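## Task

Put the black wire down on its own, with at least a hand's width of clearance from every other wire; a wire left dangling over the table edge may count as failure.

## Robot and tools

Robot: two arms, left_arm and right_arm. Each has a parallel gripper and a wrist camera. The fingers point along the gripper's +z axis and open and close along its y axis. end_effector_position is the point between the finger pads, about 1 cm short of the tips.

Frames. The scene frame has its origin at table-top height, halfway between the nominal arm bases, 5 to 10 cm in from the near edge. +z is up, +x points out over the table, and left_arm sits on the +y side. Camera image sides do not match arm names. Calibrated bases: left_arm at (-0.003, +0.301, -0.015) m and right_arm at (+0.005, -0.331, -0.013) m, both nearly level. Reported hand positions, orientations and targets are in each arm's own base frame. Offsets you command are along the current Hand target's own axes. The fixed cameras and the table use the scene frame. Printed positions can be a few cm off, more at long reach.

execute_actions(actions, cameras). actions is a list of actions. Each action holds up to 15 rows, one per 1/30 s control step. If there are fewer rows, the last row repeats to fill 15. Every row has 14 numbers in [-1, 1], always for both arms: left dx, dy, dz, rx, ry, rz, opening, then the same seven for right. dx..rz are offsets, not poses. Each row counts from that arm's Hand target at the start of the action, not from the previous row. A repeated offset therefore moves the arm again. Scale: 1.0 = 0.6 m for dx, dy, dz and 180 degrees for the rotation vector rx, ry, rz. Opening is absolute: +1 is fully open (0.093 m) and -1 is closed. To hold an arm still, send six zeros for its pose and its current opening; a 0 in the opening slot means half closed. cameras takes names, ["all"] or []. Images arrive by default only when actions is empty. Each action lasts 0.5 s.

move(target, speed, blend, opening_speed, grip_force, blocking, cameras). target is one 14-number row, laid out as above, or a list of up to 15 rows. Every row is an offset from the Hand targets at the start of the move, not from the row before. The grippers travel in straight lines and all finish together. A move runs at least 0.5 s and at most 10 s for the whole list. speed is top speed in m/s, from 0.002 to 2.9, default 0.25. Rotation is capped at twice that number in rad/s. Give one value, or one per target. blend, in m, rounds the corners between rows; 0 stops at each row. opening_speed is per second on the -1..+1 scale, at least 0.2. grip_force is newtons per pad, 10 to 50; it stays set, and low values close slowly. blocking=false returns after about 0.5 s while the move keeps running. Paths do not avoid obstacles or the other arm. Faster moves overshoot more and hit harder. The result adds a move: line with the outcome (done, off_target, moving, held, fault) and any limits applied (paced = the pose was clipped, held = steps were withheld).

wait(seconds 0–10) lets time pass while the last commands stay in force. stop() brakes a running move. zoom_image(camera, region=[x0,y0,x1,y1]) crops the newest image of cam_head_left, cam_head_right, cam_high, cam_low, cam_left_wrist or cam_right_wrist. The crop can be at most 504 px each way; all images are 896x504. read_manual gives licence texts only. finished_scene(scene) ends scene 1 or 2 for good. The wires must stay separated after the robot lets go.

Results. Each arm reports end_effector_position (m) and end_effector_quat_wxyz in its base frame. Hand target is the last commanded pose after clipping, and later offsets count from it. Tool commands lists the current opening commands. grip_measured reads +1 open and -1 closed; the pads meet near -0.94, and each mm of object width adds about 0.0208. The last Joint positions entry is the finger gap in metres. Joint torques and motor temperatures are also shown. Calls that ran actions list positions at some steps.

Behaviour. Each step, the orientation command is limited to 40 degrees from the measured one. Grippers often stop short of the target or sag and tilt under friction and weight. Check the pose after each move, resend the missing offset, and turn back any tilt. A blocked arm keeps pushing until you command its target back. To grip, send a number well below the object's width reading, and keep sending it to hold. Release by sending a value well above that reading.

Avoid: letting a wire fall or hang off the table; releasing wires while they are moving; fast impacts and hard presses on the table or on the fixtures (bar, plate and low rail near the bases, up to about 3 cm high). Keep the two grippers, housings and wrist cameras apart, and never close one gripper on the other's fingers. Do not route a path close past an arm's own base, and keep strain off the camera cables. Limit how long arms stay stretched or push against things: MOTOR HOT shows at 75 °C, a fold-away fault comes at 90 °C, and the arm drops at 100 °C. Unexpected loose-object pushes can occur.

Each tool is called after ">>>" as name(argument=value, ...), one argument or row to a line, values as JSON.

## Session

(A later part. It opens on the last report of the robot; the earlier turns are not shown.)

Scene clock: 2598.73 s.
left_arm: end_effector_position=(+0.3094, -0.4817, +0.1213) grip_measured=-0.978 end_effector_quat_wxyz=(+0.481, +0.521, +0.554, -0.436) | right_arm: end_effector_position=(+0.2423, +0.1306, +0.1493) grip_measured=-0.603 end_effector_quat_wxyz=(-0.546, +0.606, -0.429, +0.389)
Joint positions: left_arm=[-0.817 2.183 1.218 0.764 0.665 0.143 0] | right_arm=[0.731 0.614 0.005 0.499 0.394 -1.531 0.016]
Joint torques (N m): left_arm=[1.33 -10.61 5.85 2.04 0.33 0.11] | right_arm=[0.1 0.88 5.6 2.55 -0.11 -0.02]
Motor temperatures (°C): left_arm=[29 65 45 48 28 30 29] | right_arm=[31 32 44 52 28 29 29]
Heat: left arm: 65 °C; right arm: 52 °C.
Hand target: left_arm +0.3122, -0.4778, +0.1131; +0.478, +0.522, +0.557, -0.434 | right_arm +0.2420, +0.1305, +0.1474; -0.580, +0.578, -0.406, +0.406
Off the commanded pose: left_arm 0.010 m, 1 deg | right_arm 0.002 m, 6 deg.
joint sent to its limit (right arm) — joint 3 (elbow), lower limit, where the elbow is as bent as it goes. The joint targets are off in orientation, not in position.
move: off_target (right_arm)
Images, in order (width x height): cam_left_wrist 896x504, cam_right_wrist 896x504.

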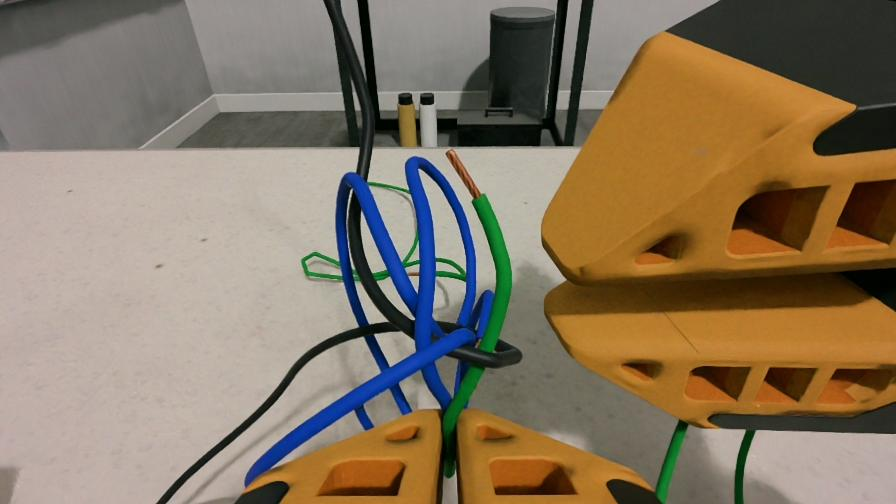

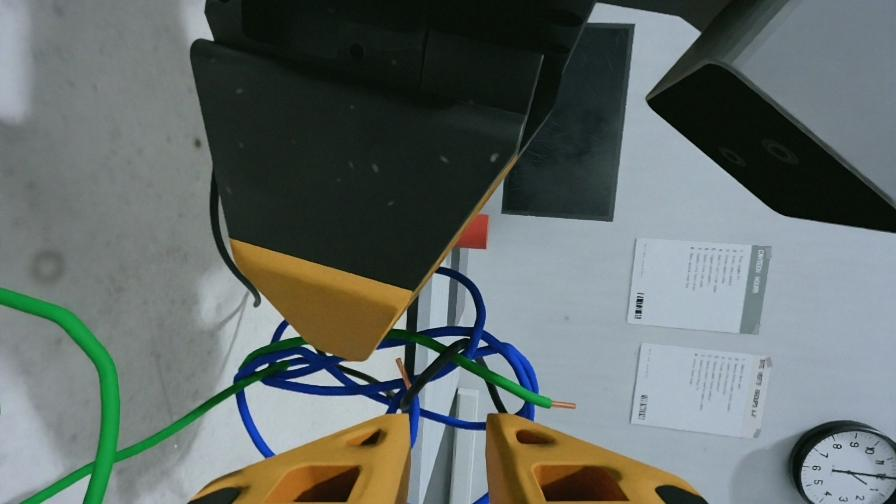

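>>> move(
  target=[
    [0,0,0,0,0,0,-1,0.02,0.0083,0,0,0,0,-0.7],
    [0,0,0,0,0,0,-1,0.02,0.0083,0.018,0,0,0,-0.7],
  ],
  speed=0.05,
  cameras=["cam_left_wrist","cam_right_wrist"],
)

>>> zoom_image(
  camera="cam_right_wrist",
  region=[300, 250, 600, 500],
)

>>> zoom_image(
  camera="cam_left_wrist",
  region=[350, 200, 650, 450],
)

Scene clock: 2622.77 s.
left_arm: end_effector_position=(+0.3094, -0.4817, +0.1213) grip_measured=-0.978 end_effector_quat_wxyz=(+0.481, +0.521, +0.554, -0.436) | right_arm: end_effector_position=(+0.2564, +0.1237, +0.1435) grip_measured=-0.697 end_effector_quat_wxyz=(-0.543, +0.607, -0.435, +0.385)
Joint positions: left_arm=[-0.817 2.183 1.218 0.764 0.665 0.143 0] | right_arm=[0.613 0.734 0.005 0.609 0.278 -1.533 0.012]
Joint torques (N m): left_arm=[1.32 -10.63 5.86 2.04 0.33 0.12] | right_arm=[-0.39 0.36 5.41 2.63 -0.21 -0.11]
Motor temperatures (°C): left_arm=[29 64 45 48 28 30 30] | right_arm=[31 32 43 53 28 29 29]
Heat: left arm: 64 °C; right arm: 53 °C.
Hand target: left_arm +0.3122, -0.4778, +0.1131; +0.478, +0.522, +0.557, -0.434 | right_arm +0.2562, +0.1230, +0.1424; -0.580, +0.578, -0.406, +0.405
Off the commanded pose: left_arm 0.010 m, 1 deg | right_arm 0.001 m, 7 deg.
joint sent to its limit (right arm) — joint 3 (elbow), lower limit, where the elbow is as bent as it goes. The joint targets are off in orientation, not in position.
move: off_target (right_arm)
Images, in order (width x height): cam_left_wrist 896x504, cam_right_wrist 896x504.

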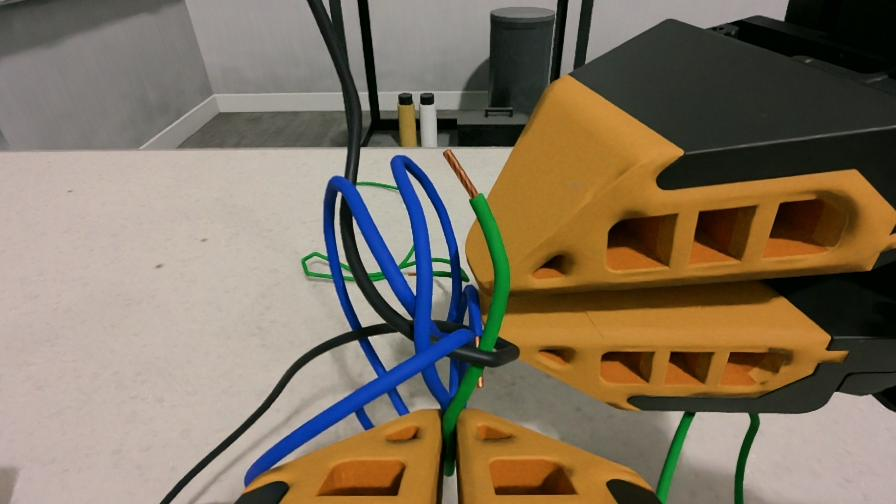

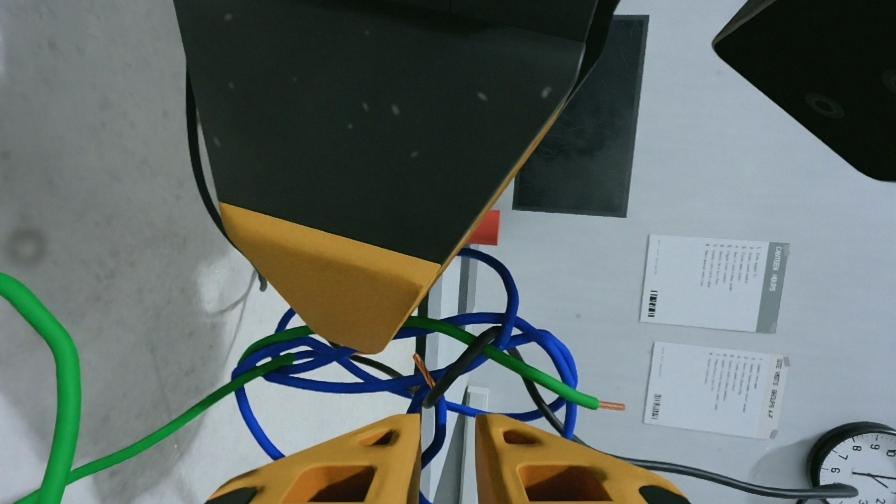

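Scaled by 1.680 from the camera's 896x504 image, which has a finer 1280x720 frame.

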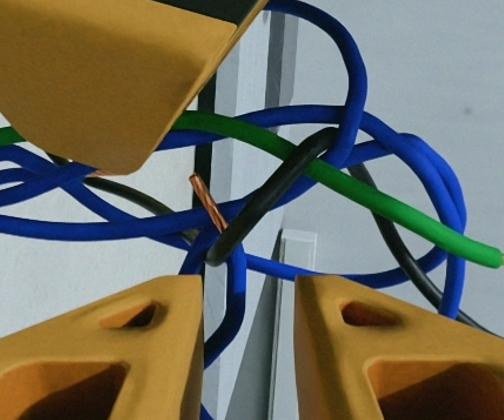

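Scaled by 1.680 from the camera's 896x504 image, which has a finer 1280x720 frame.

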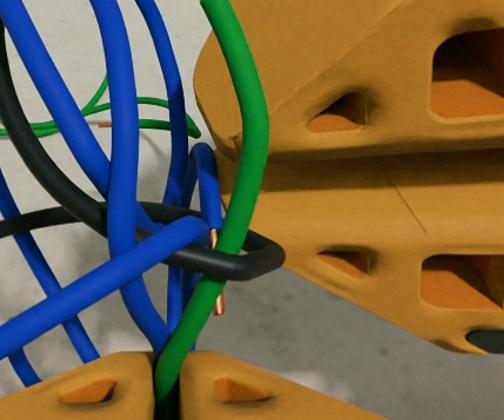

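>>> move(
  target=[
    [0,0,0,0,0,0,-1,0,0.006,-0.03,0,0,0,-0.65],
    [0,0,0,0,0,0,-1,-0.023,0.006,-0.03,0,0,0,-0.65],
  ],
  speed=0.05,
  cameras=["cam_left_wrist","cam_right_wrist"],
)

>>> zoom_image(
  camera="cam_right_wrist",
  region=[300, 250, 600, 500],
)

>>> zoom_image(
  camera="cam_left_wrist",
  region=[350, 200, 650, 450],
)

Scene clock: 2639.37 s.
left_arm: end_effector_position=(+0.3094, -0.4817, +0.1213) grip_measured=-0.978 end_effector_quat_wxyz=(+0.481, +0.521, +0.554, -0.436) | right_arm: end_effector_position=(+0.2353, +0.1294, +0.1411) grip_measured=-0.653 end_effector_quat_wxyz=(-0.534, +0.618, -0.433, +0.381)
Joint positions: left_arm=[-0.817 2.183 1.218 0.764 0.665 0.143 0] | right_arm=[0.758 0.531 0.005 0.373 0.414 -1.517 0.014]
Joint torques (N m): left_arm=[1.32 -10.62 5.85 2.03 0.33 0.12] | right_arm=[0.95 1.29 5.72 2.57 0.05 0.07]
Motor temperatures (°C): left_arm=[29 64 45 48 28 30 30] | right_arm=[31 32 43 53 28 29 29]
Heat: left arm: 64 °C; right arm: 53 °C.
Hand target: left_arm +0.3122, -0.4778, +0.1131; +0.478, +0.522, +0.557, -0.434 | right_arm +0.2346, +0.1299, +0.1388; -0.580, +0.578, -0.406, +0.405
Off the commanded pose: left_arm 0.010 m, 1 deg | right_arm 0.002 m, 8 deg.
joint sent to its limit (right arm) — joint 3 (elbow), lower limit, where the elbow is as bent as it goes. The joint targets are off in orientation, not in position.
move: off_target (right_arm)
Images, in order (width x height): cam_left_wrist 896x504, cam_right_wrist 896x504.

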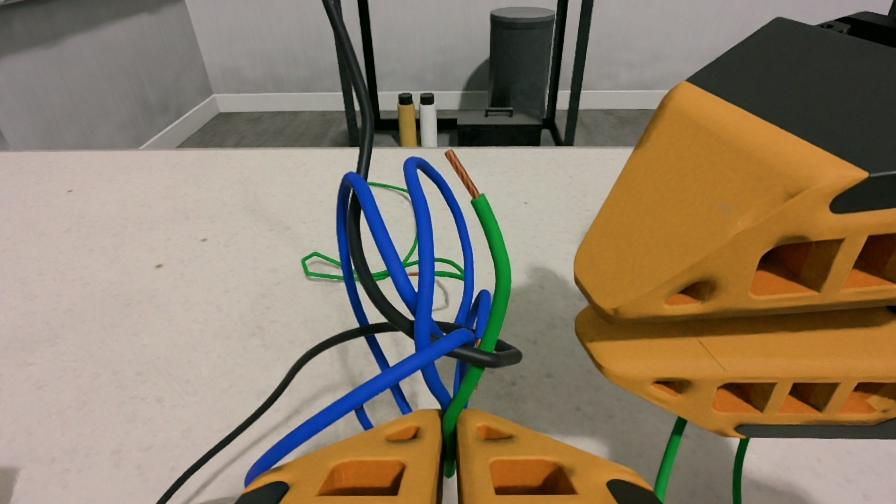

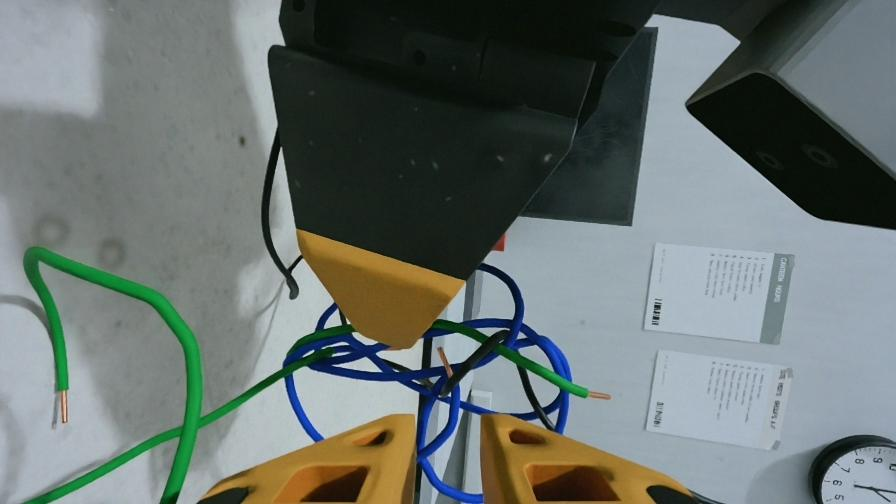

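Scaled by 1.680 from the camera's 896x504 image, which has a finer 1280x720 frame.

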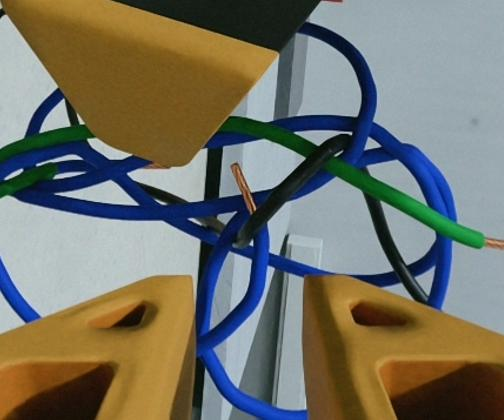

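Scaled by 1.680 from the camera's 896x504 image, which has a finer 1280x720 frame.

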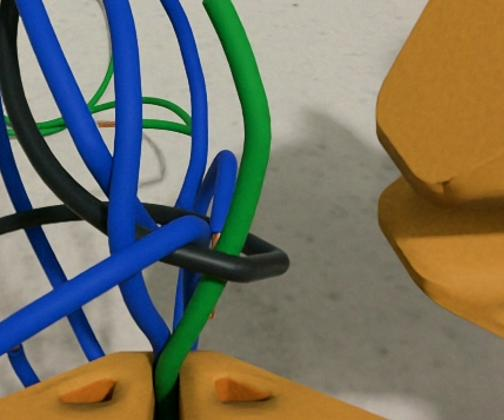

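>>> move(
  target=[
    [0,0,0,0,0,0,-1,-0.0012,-0.006,0.037,0,0,0,-0.65],
  ],
  speed=0.05,
  cameras=["cam_left_wrist","cam_right_wrist"],
)

>>> zoom_image(
  camera="cam_right_wrist",
  region=[300, 250, 600, 500],
)

>>> zoom_image(
  camera="cam_left_wrist",
  region=[350, 200, 650, 450],
)

Scene clock: 2661.90 s.
left_arm: end_effector_position=(+0.3105, -0.4810, +0.1212) grip_measured=-0.978 end_effector_quat_wxyz=(+0.481, +0.521, +0.555, -0.436) | right_arm: end_effector_position=(+0.2556, +0.1391, +0.1435) grip_measured=-0.653 end_effector_quat_wxyz=(-0.548, +0.601, -0.432, +0.390)
Joint positions: left_arm=[-0.815 2.183 1.218 0.764 0.665 0.143 0] | right_arm=[0.718 0.886 0.005 0.778 0.386 -1.527 0.014]
Joint torques (N m): left_arm=[1.17 -10.62 5.83 2.05 0.33 0.12] | right_arm=[-0.18 -0.24 5.03 2.63 -0.15 -0.12]
Motor temperatures (°C): left_arm=[29 64 45 48 28 30 30] | right_arm=[31 32 43 51 28 29 29]
Heat: left arm: 64 °C; right arm: 51 °C.
Hand target: left_arm +0.3122, -0.4778, +0.1130; +0.478, +0.522, +0.557, -0.434 | right_arm +0.2552, +0.1381, +0.1425; -0.580, +0.578, -0.406, +0.405
Off the commanded pose: left_arm 0.009 m, 1 deg | right_arm 0.001 m, 6 deg.
joint sent to its limit (right arm) — joint 3 (elbow), lower limit, where the elbow is as bent as it goes. The joint targets are off in orientation, not in position.
move: off_target (right_arm)
Images, in order (width x height): cam_left_wrist 896x504, cam_right_wrist 896x504.

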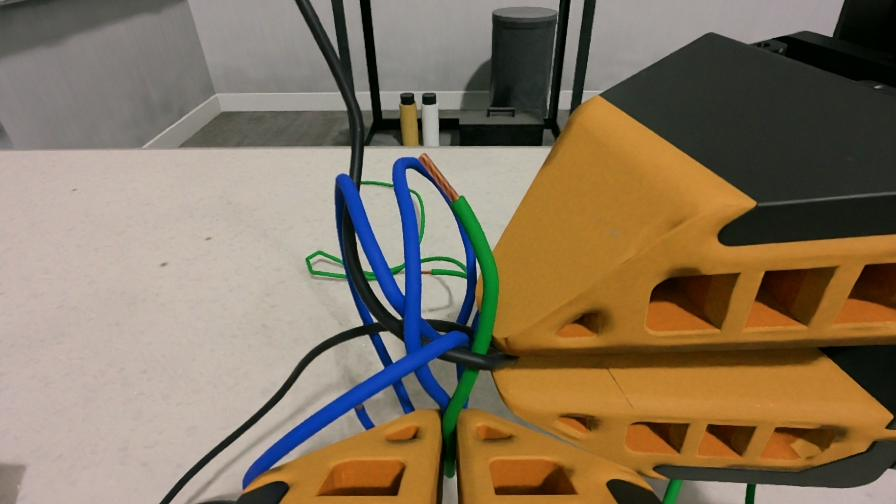

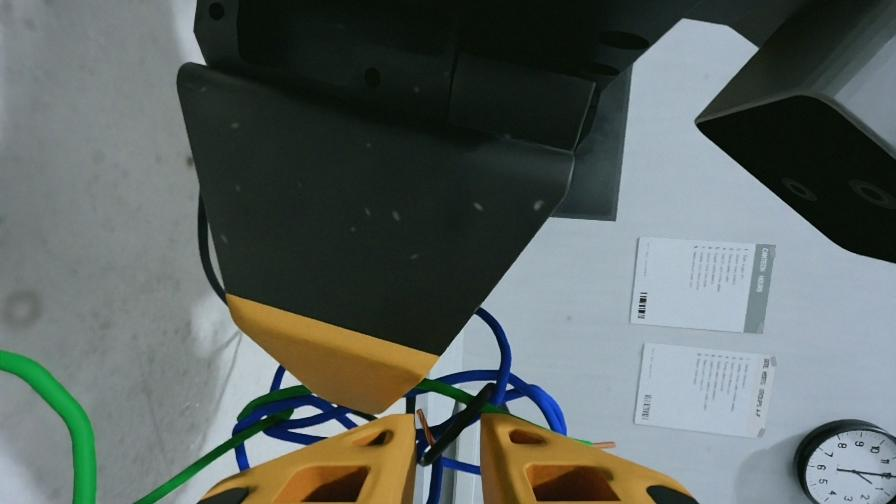

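Scaled by 1.680 from the camera's 896x504 image, which has a finer 1280x720 frame.

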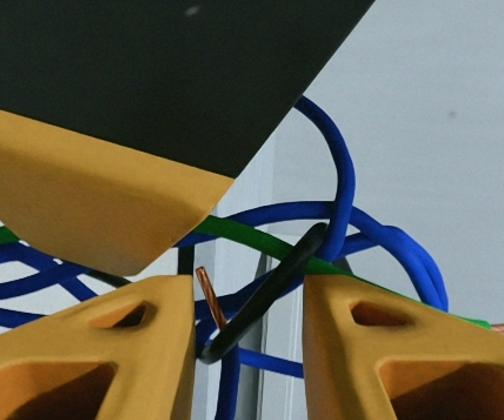

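Scaled by 1.680 from the camera's 896x504 image, which has a finer 1280x720 frame.

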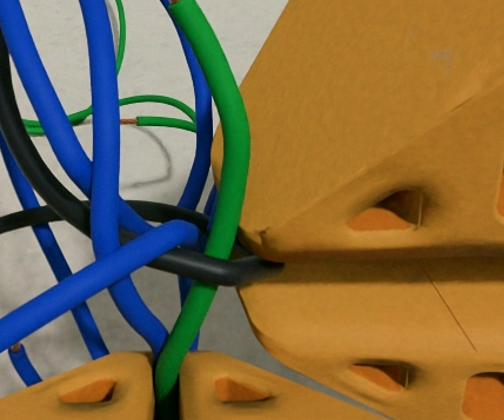

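>>> move(
  target=[
    [0,0,0,0,0,0,-1,0,0,0,0,0,0,-1],
  ],
  opening_speed=0.4,
  cameras=["cam_left_wrist","cam_right_wrist"],
)

>>> zoom_image(
  camera="cam_right_wrist",
  region=[300, 250, 600, 500],
)

>>> zoom_image(
  camera="cam_left_wrist",
  region=[350, 200, 650, 450],
)

Scene clock: 2669.00 s.
left_arm: end_effector_position=(+0.3105, -0.4810, +0.1212) grip_measured=-0.978 end_effector_quat_wxyz=(+0.481, +0.521, +0.555, -0.436) | right_arm: end_effector_position=(+0.2556, +0.1391, +0.1443) grip_measured=-0.973 end_effector_quat_wxyz=(-0.550, +0.600, -0.431, +0.390)
Joint positions: left_arm=[-0.815 2.183 1.218 0.764 0.665 0.143 0] | right_arm=[0.718 0.886 0.005 0.782 0.386 -1.528 0]
Joint torques (N m): left_arm=[1.14 -10.63 5.86 2.03 0.33 0.12] | right_arm=[-0.21 -0.13 5.03 2.6 -0.15 -0.12]
Motor temperatures (°C): left_arm=[29 63 45 48 28 30 30] | right_arm=[31 32 43 51 28 29 29]
Heat: left arm: 63 °C; right arm: 51 °C.
Hand target: left_arm +0.3122, -0.4778, +0.1130; +0.478, +0.522, +0.557, -0.434 | right_arm +0.2552, +0.1381, +0.1425; -0.580, +0.578, -0.406, +0.406
Off the commanded pose: left_arm 0.009 m, 1 deg | right_arm 0.002 m, 5 deg.
joint sent to its limit (right arm) — joint 3 (elbow), lower limit, where the elbow is as bent as it goes. The joint targets are off in orientation, not in position.
move: off_target (right_arm)
Images, in order (width x height): cam_left_wrist 896x504, cam_right_wrist 896x504.

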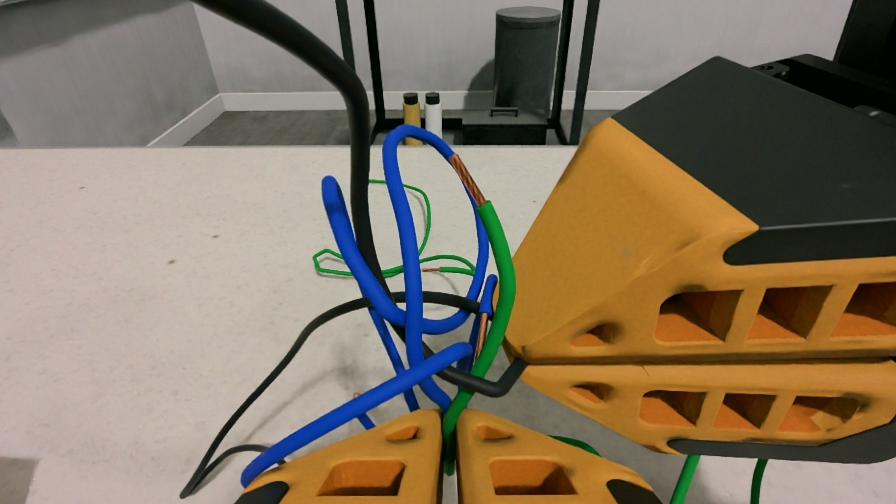

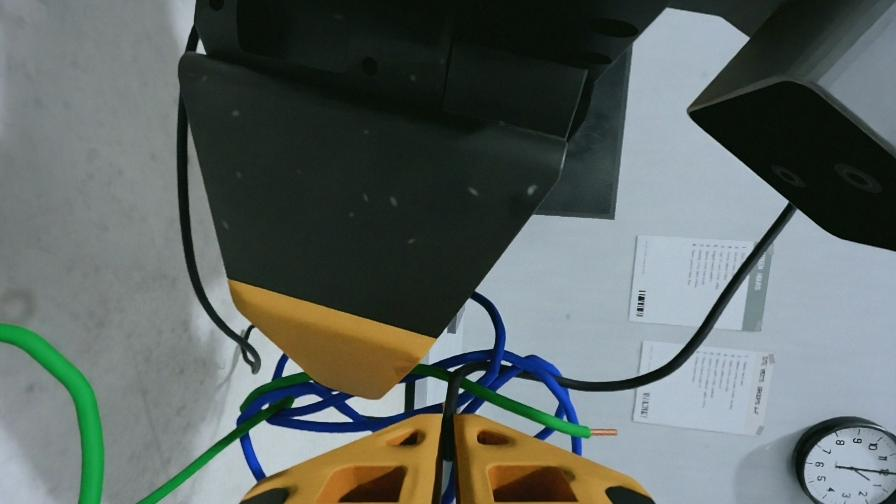

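Scaled by 1.680 from the camera's 896x504 image, which has a finer 1280x720 frame.

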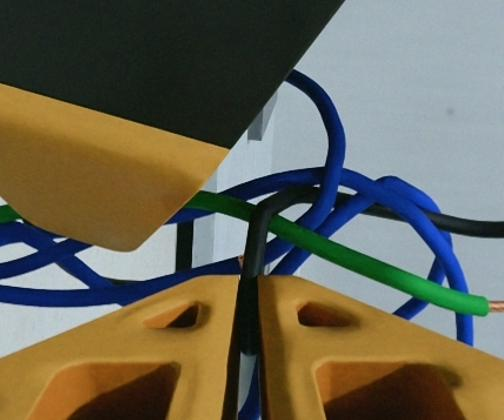

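Scaled by 1.680 from the camera's 896x504 image, which has a finer 1280x720 frame.

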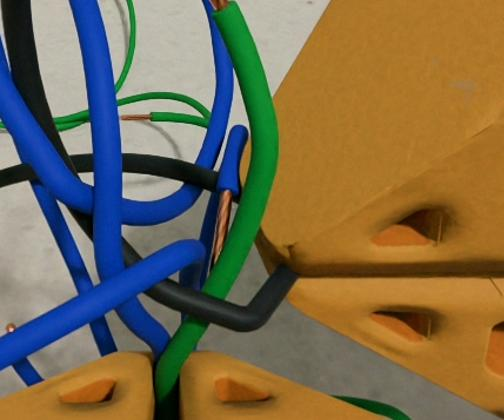

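>>> move(
  target=[
    [0,0,0,0,0,0,-1,0,-0.07,-0.025,0,0,0,-1],
  ],
  speed=0.05,
  cameras=["cam_left_wrist","cam_right_wrist"],
)

>>> zoom_image(
  camera="cam_right_wrist",
  region=[250, 200, 650, 500],
)

>>> zoom_image(
  camera="cam_left_wrist",
  region=[300, 150, 650, 450],
)

Scene clock: 2681.80 s.
left_arm: end_effector_position=(+0.3091, -0.4815, +0.1242) grip_measured=-0.978 end_effector_quat_wxyz=(+0.484, +0.522, +0.548, -0.439) | right_arm: end_effector_position=(+0.2404, +0.1292, +0.1620) grip_measured=-0.974 end_effector_quat_wxyz=(+0.558, -0.597, +0.415, -0.400)
Joint positions: left_arm=[-0.815 2.183 1.218 0.777 0.675 0.143 0] | right_arm=[0.728 0.555 0.005 0.489 0.386 -1.563 0]
Joint torques (N m): left_arm=[1.16 -10.65 5.82 1.89 0.22 0.11] | right_arm=[1.03 -0.8 8.75 2.58 -0.05 -0.11]
Motor temperatures (°C): left_arm=[29 63 45 48 28 30 30] | right_arm=[31 32 43 51 28 29 29]
Heat: left arm: 63 °C; right arm: 51 °C.
Hand target: left_arm +0.3122, -0.4778, +0.1131; +0.478, +0.522, +0.557, -0.434 | right_arm +0.2411, +0.1329, +0.1845; +0.580, -0.578, +0.406, -0.405
Off the commanded pose: left_arm 0.012 m, 1 deg | right_arm 0.023 m, 3 deg.
move: off_target (left_arm, right_arm)
Images, in order (width x height): cam_left_wrist 896x504, cam_right_wrist 896x504.

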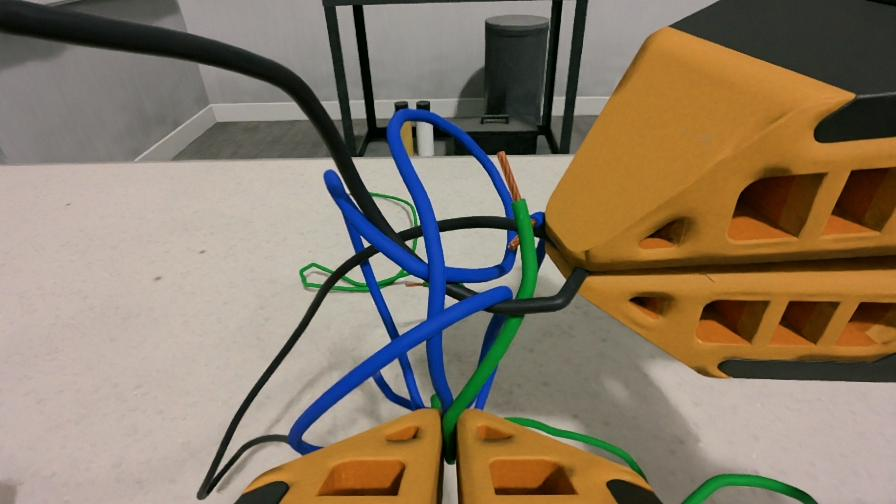

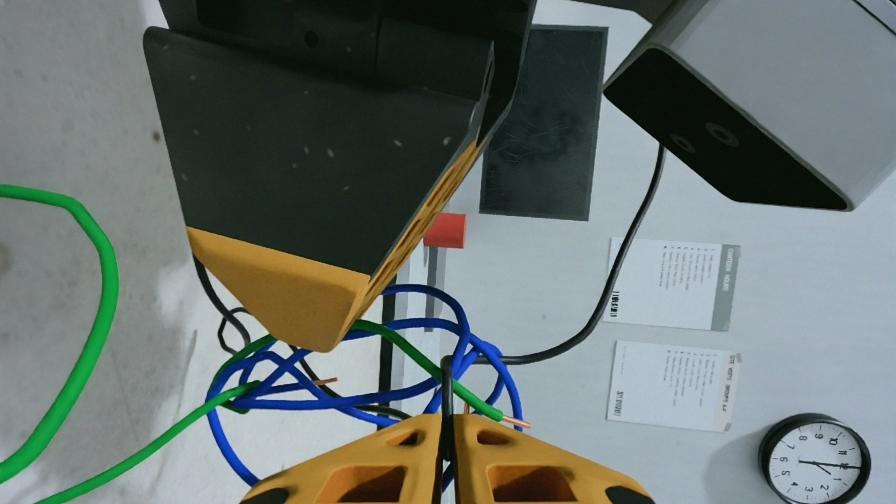

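Scaled by 1.260 from the camera's 896x504 image, which has a finer 1280x720 frame.

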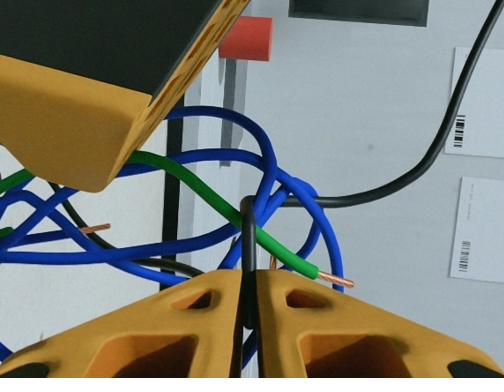

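Scaled by 1.440 from the camera's 896x504 image, which has a finer 1280x720 frame.

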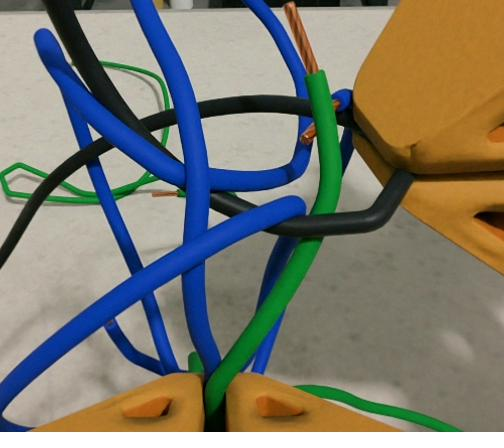

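>>> move(
  target=[
    [0,0,0,0,0,0,-1,0,-0.05,0.01,0,0,0,-1],
  ],
  speed=0.05,
  cameras=["cam_left_wrist","cam_right_wrist"],
)

>>> zoom_image(
  camera="cam_left_wrist",
  region=[300, 100, 650, 450],
)

Scene clock: 2691.33 s.
left_arm: end_effector_position=(+0.3092, -0.4817, +0.1254) grip_measured=-0.978 end_effector_quat_wxyz=(+0.486, +0.522, +0.545, -0.440) | right_arm: end_effector_position=(+0.2441, +0.1325, +0.1865) grip_measured=-0.974 end_effector_quat_wxyz=(-0.552, +0.602, -0.416, +0.399)
Joint positions: left_arm=[-0.815 2.183 1.218 0.783 0.676 0.143 0] | right_arm=[0.728 0.533 0.119 0.337 0.386 -1.564 0]
Joint torques (N m): left_arm=[1.13 -10.66 5.78 1.82 0.21 0.11] | right_arm=[-0.27 -0.4 9.32 2.76 -0.24 -0.11]
Motor temperatures (°C): left_arm=[29 63 45 46 28 30 30] | right_arm=[31 32 44 51 28 29 29]
Heat: left arm: 63 °C; right arm: 51 °C.
Hand target: left_arm +0.3122, -0.4778, +0.1131; +0.478, +0.522, +0.557, -0.434 | right_arm +0.2467, +0.1349, +0.2146; -0.580, +0.578, -0.406, +0.405
Off the commanded pose: left_arm 0.013 m, 2 deg | right_arm 0.028 m, 4 deg.
move: off_target (left_arm, right_arm)
Images, in order (width x height): cam_left_wrist 896x504, cam_right_wrist 896x504.

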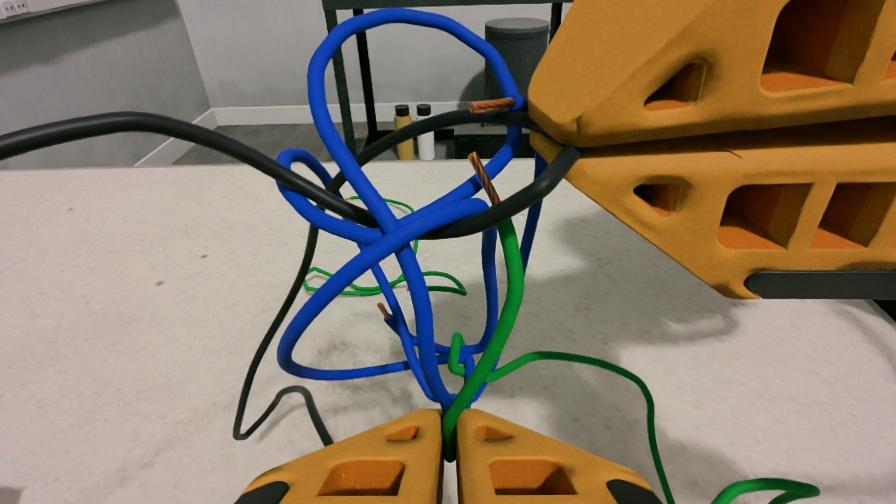

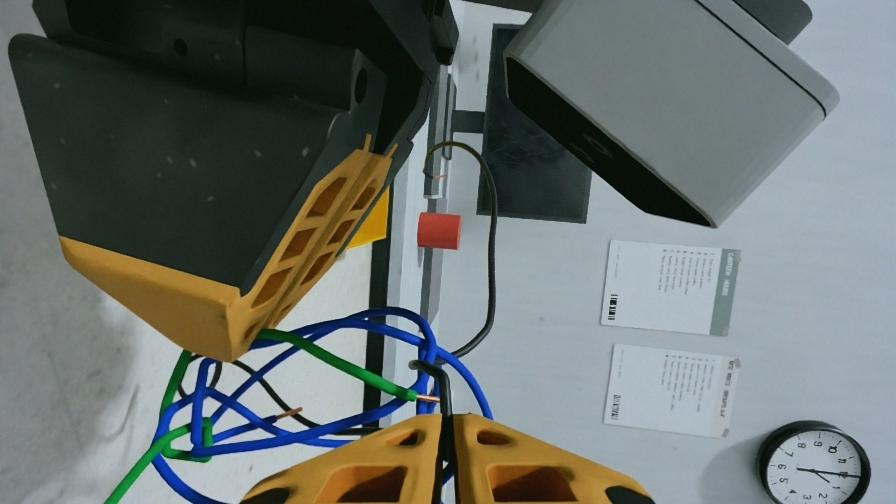

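Scaled by 1.440 from the camera's 896x504 image, which has a finer 1280x720 frame.

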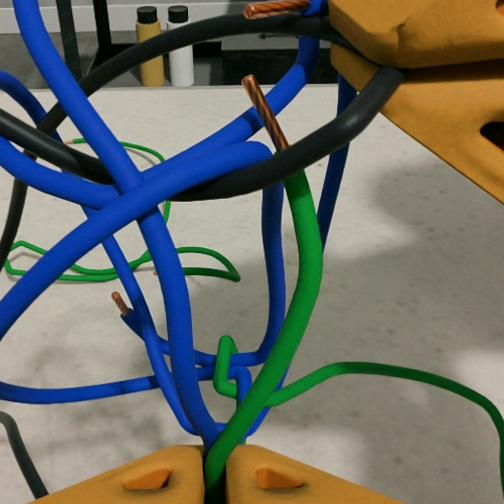

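>>> move(
  target=[
    [0,0,0,0,0,0,-1,0,-0.07,0.005,0,0,0,-1],
  ],
  speed=0.05,
  cameras=["cam_left_wrist","cam_right_wrist"],
)

>>> zoom_image(
  camera="cam_left_wrist",
  region=[200, 0, 650, 450],
)

Scene clock: 2697.50 s.
left_arm: end_effector_position=(+0.3093, -0.4818, +0.1265) grip_measured=-0.978 end_effector_quat_wxyz=(+0.488, +0.522, +0.544, -0.440) | right_arm: end_effector_position=(+0.2475, +0.1343, +0.2319) grip_measured=-0.974 end_effector_quat_wxyz=(+0.557, -0.598, +0.415, -0.400)
Joint positions: left_arm=[-0.815 2.183 1.218 0.789 0.676 0.143 0] | right_arm=[0.72 0.531 0.289 0.177 0.377 -1.565 0]
Joint torques (N m): left_arm=[1.14 -10.63 5.74 1.76 0.2 0.11] | right_arm=[-0.36 0.39 9.22 2.74 -0.24 -0.11]
Motor temperatures (°C): left_arm=[29 63 45 46 28 30 30] | right_arm=[31 32 45 52 28 29 29]
Heat: left arm: 63 °C; right arm: 52 °C.
Hand target: left_arm +0.3122, -0.4778, +0.1130; +0.478, +0.522, +0.557, -0.434 | right_arm +0.2495, +0.1358, +0.2566; +0.580, -0.578, +0.406, -0.406
Off the commanded pose: left_arm 0.014 m, 2 deg | right_arm 0.025 m, 4 deg.
move: off_target (left_arm, right_arm)
Images, in order (width x height): cam_left_wrist 896x504, cam_right_wrist 896x504.

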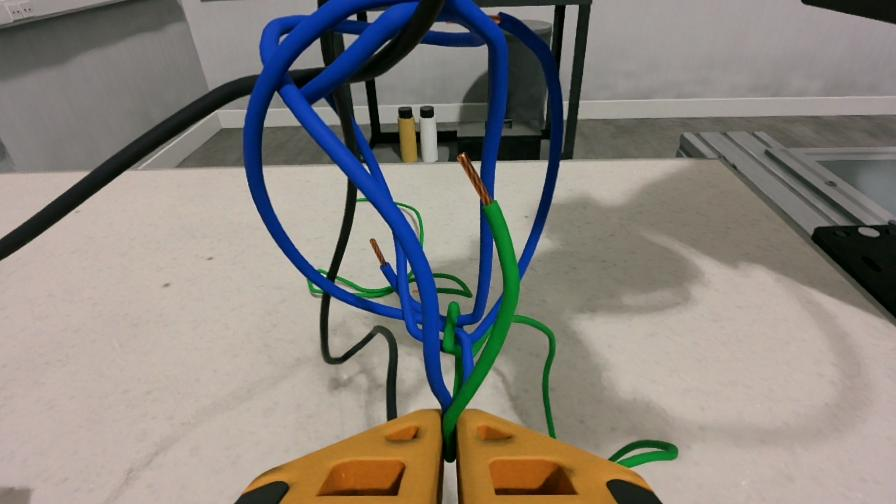

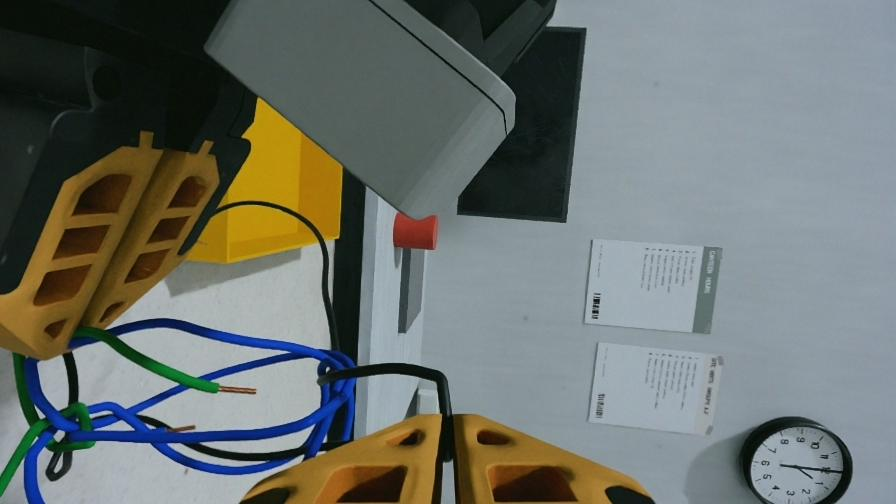

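Scaled by 1.120 from the camera's 896x504 image, which has a finer 1280x720 frame.

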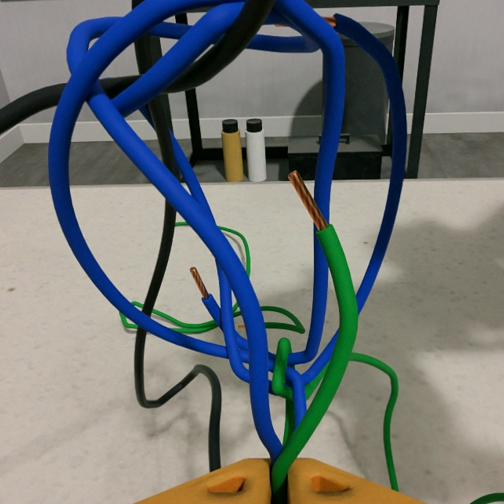

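>>> move(
  target=[
    [0,0,0,0,0,0,-1,0.063,-0.167,-0.023,0,0,0,-1],
  ],
  speed=0.06,
  cameras=["cam_left_wrist","cam_right_wrist","cam_head_right"],
)

>>> zoom_image(
  camera="cam_right_wrist",
  region=[0, 100, 500, 500],
)

Scene clock: 2710.53 s.
left_arm: end_effector_position=(+0.3095, -0.4820, +0.1282) grip_measured=-0.978 end_effector_quat_wxyz=(+0.491, +0.522, +0.541, -0.440) | right_arm: end_effector_position=(+0.2502, +0.0970, +0.3312) grip_measured=-0.974 end_effector_quat_wxyz=(+0.559, -0.599, +0.419, -0.391)
Joint positions: left_arm=[-0.815 2.183 1.218 0.797 0.676 0.143 0] | right_arm=[0.404 0.543 0.701 -0.226 0.054 -1.567 0]
Joint torques (N m): left_arm=[1.14 -10.67 5.74 1.66 0.19 0.11] | right_arm=[-0.47 0.95 8.72 2.82 -0.17 -0.08]
Motor temperatures (°C): left_arm=[29 63 45 46 28 30 30] | right_arm=[31 32 48 53 28 29 29]
Heat: left arm: 63 °C; right arm: 53 °C.
Hand target: left_arm +0.3122, -0.4778, +0.1131; +0.478, +0.522, +0.557, -0.434 | right_arm +0.2493, +0.0953, +0.3567; +0.580, -0.578, +0.406, -0.406
Off the commanded pose: left_arm 0.016 m, 2 deg | right_arm 0.026 m, 4 deg.
move: off_target (left_arm, right_arm)
Images, in order (width x height): cam_head_right 896x504, cam_left_wrist 896x504, cam_right_wrist 896x504.

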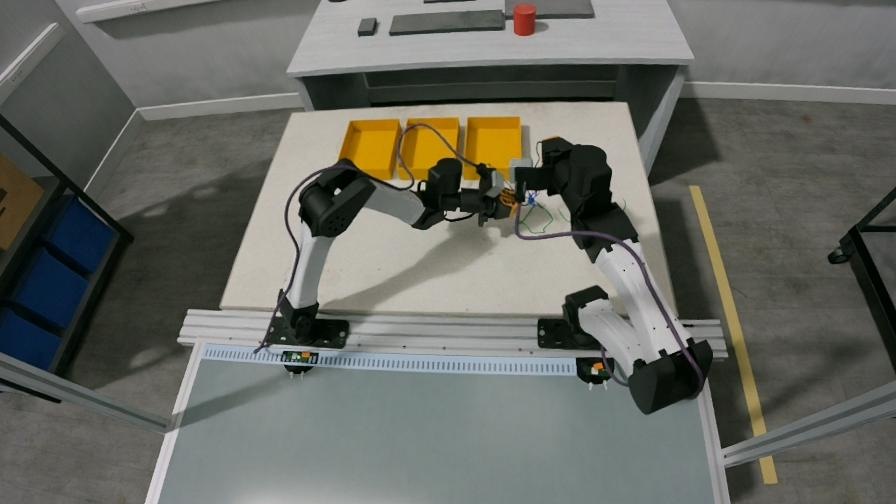

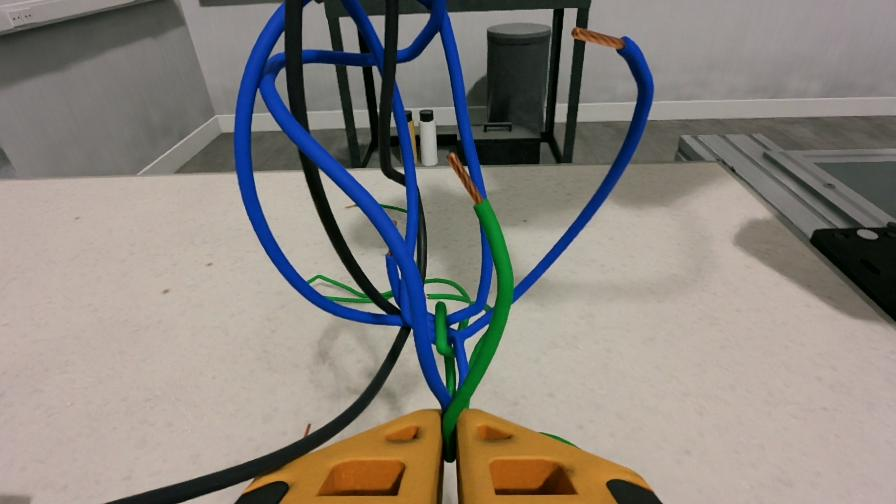

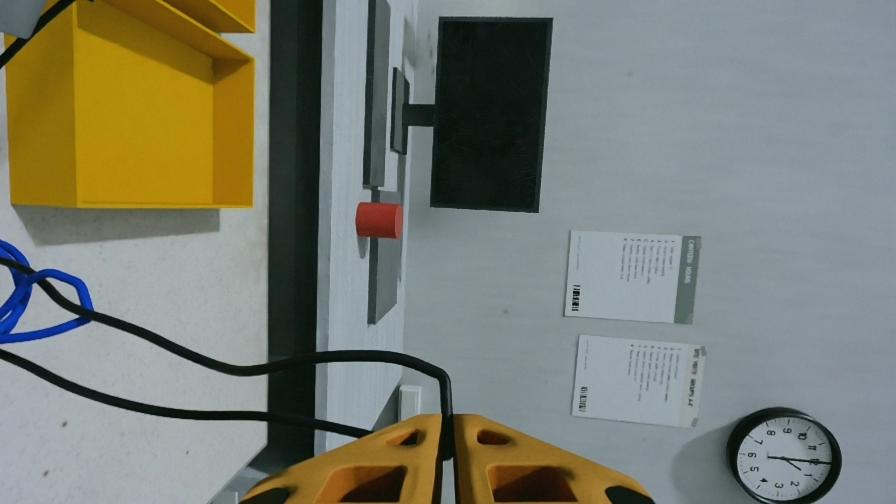

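Scaled by 1.008 from the camera's 896x504 image, which has a finer 1280x720 frame.

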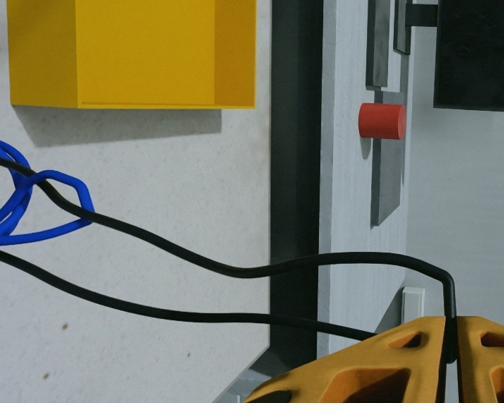

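>>> move(
  target=[
    [0,0,0,0,0,0,-1,0.09,-0.13,-0.03,0,0,0,-1],
  ],
  speed=0.07,
  cameras=["cam_left_wrist","cam_right_wrist","cam_low"],
)

>>> zoom_image(
  camera="cam_left_wrist",
  region=[200, 0, 700, 450],
)

Scene clock: 2720.63 s.
left_arm: end_effector_position=(+0.3107, -0.4834, +0.1415) grip_measured=-0.978 end_effector_quat_wxyz=(+0.516, +0.520, +0.519, -0.441) | right_arm: end_effector_position=(+0.2509, +0.0428, +0.3850) grip_measured=-0.974 end_effector_quat_wxyz=(+0.559, -0.605, +0.453, -0.342)
Joint positions: left_arm=[-0.815 2.183 1.218 0.863 0.676 0.143 0] | right_arm=[-0.194 0.685 1.037 -0.52 -0.566 -1.568 0]
Joint torques (N m): left_arm=[1.13 -10.8 5.23 1 0.17 0.08] | right_arm=[-0.98 0.03 9.65 3.43 -0.08 -0.06]
Motor temperatures (°C): left_arm=[29 63 45 45 28 30 30] | right_arm=[31 32 48 54 28 29 29]
Heat: left arm: 63 °C; right arm: 54 °C.
Hand target: left_arm +0.3122, -0.4778, +0.1131; +0.478, +0.522, +0.557, -0.434 | right_arm +0.2507, +0.0383, +0.4345; +0.580, -0.578, +0.406, -0.405
Off the commanded pose: left_arm 0.029 m, 6 deg | right_arm 0.050 m, 10 deg.
move: off_target (left_arm, right_arm)
Images, in order (width x height): cam_low 896x504, cam_left_wrist 896x504, cam_right_wrist 896x504.

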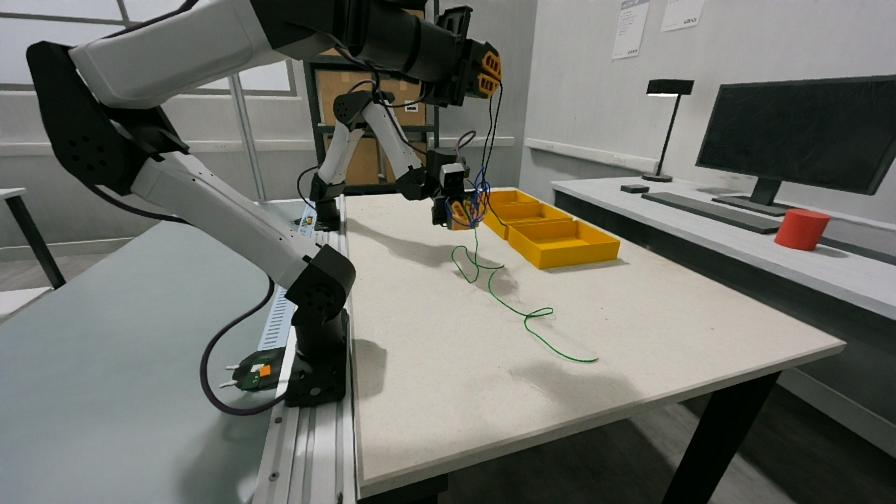

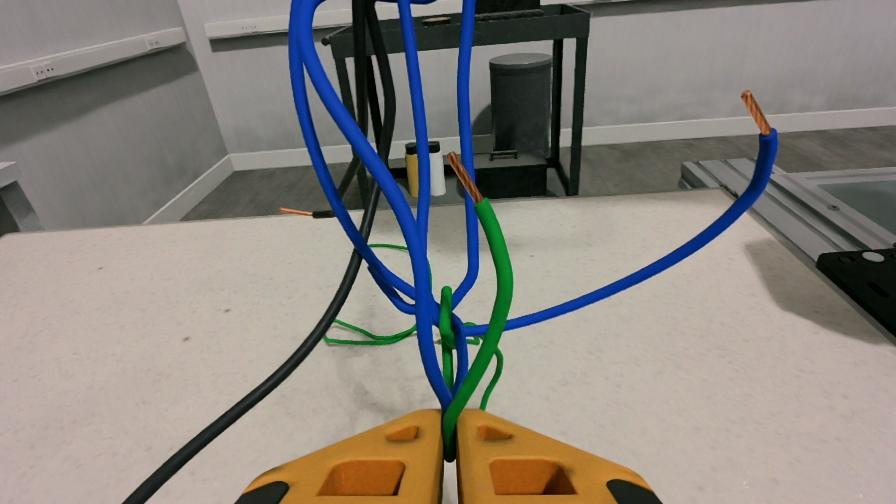

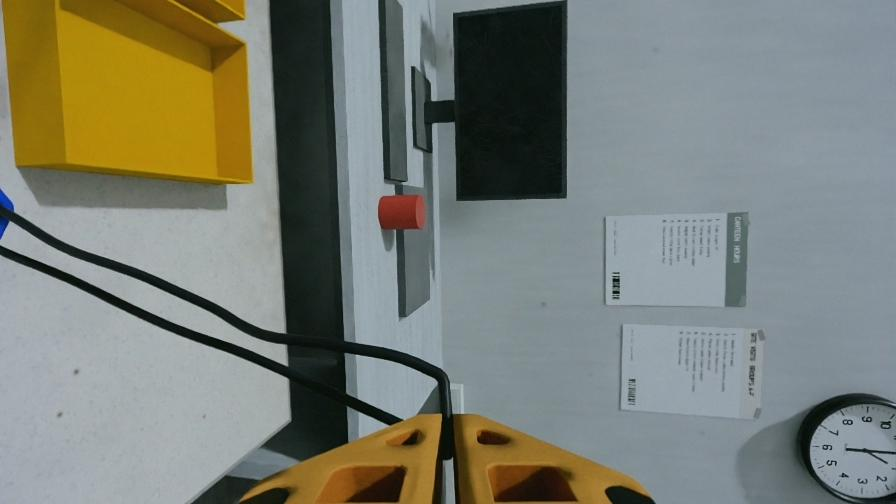

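Scaled by 1.008 from the camera's 896x504 image, which has a finer 1280x720 frame.

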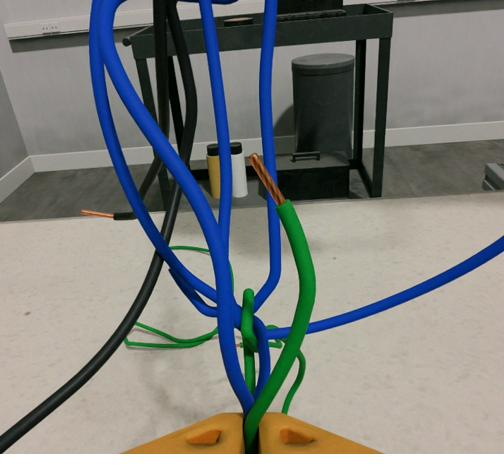

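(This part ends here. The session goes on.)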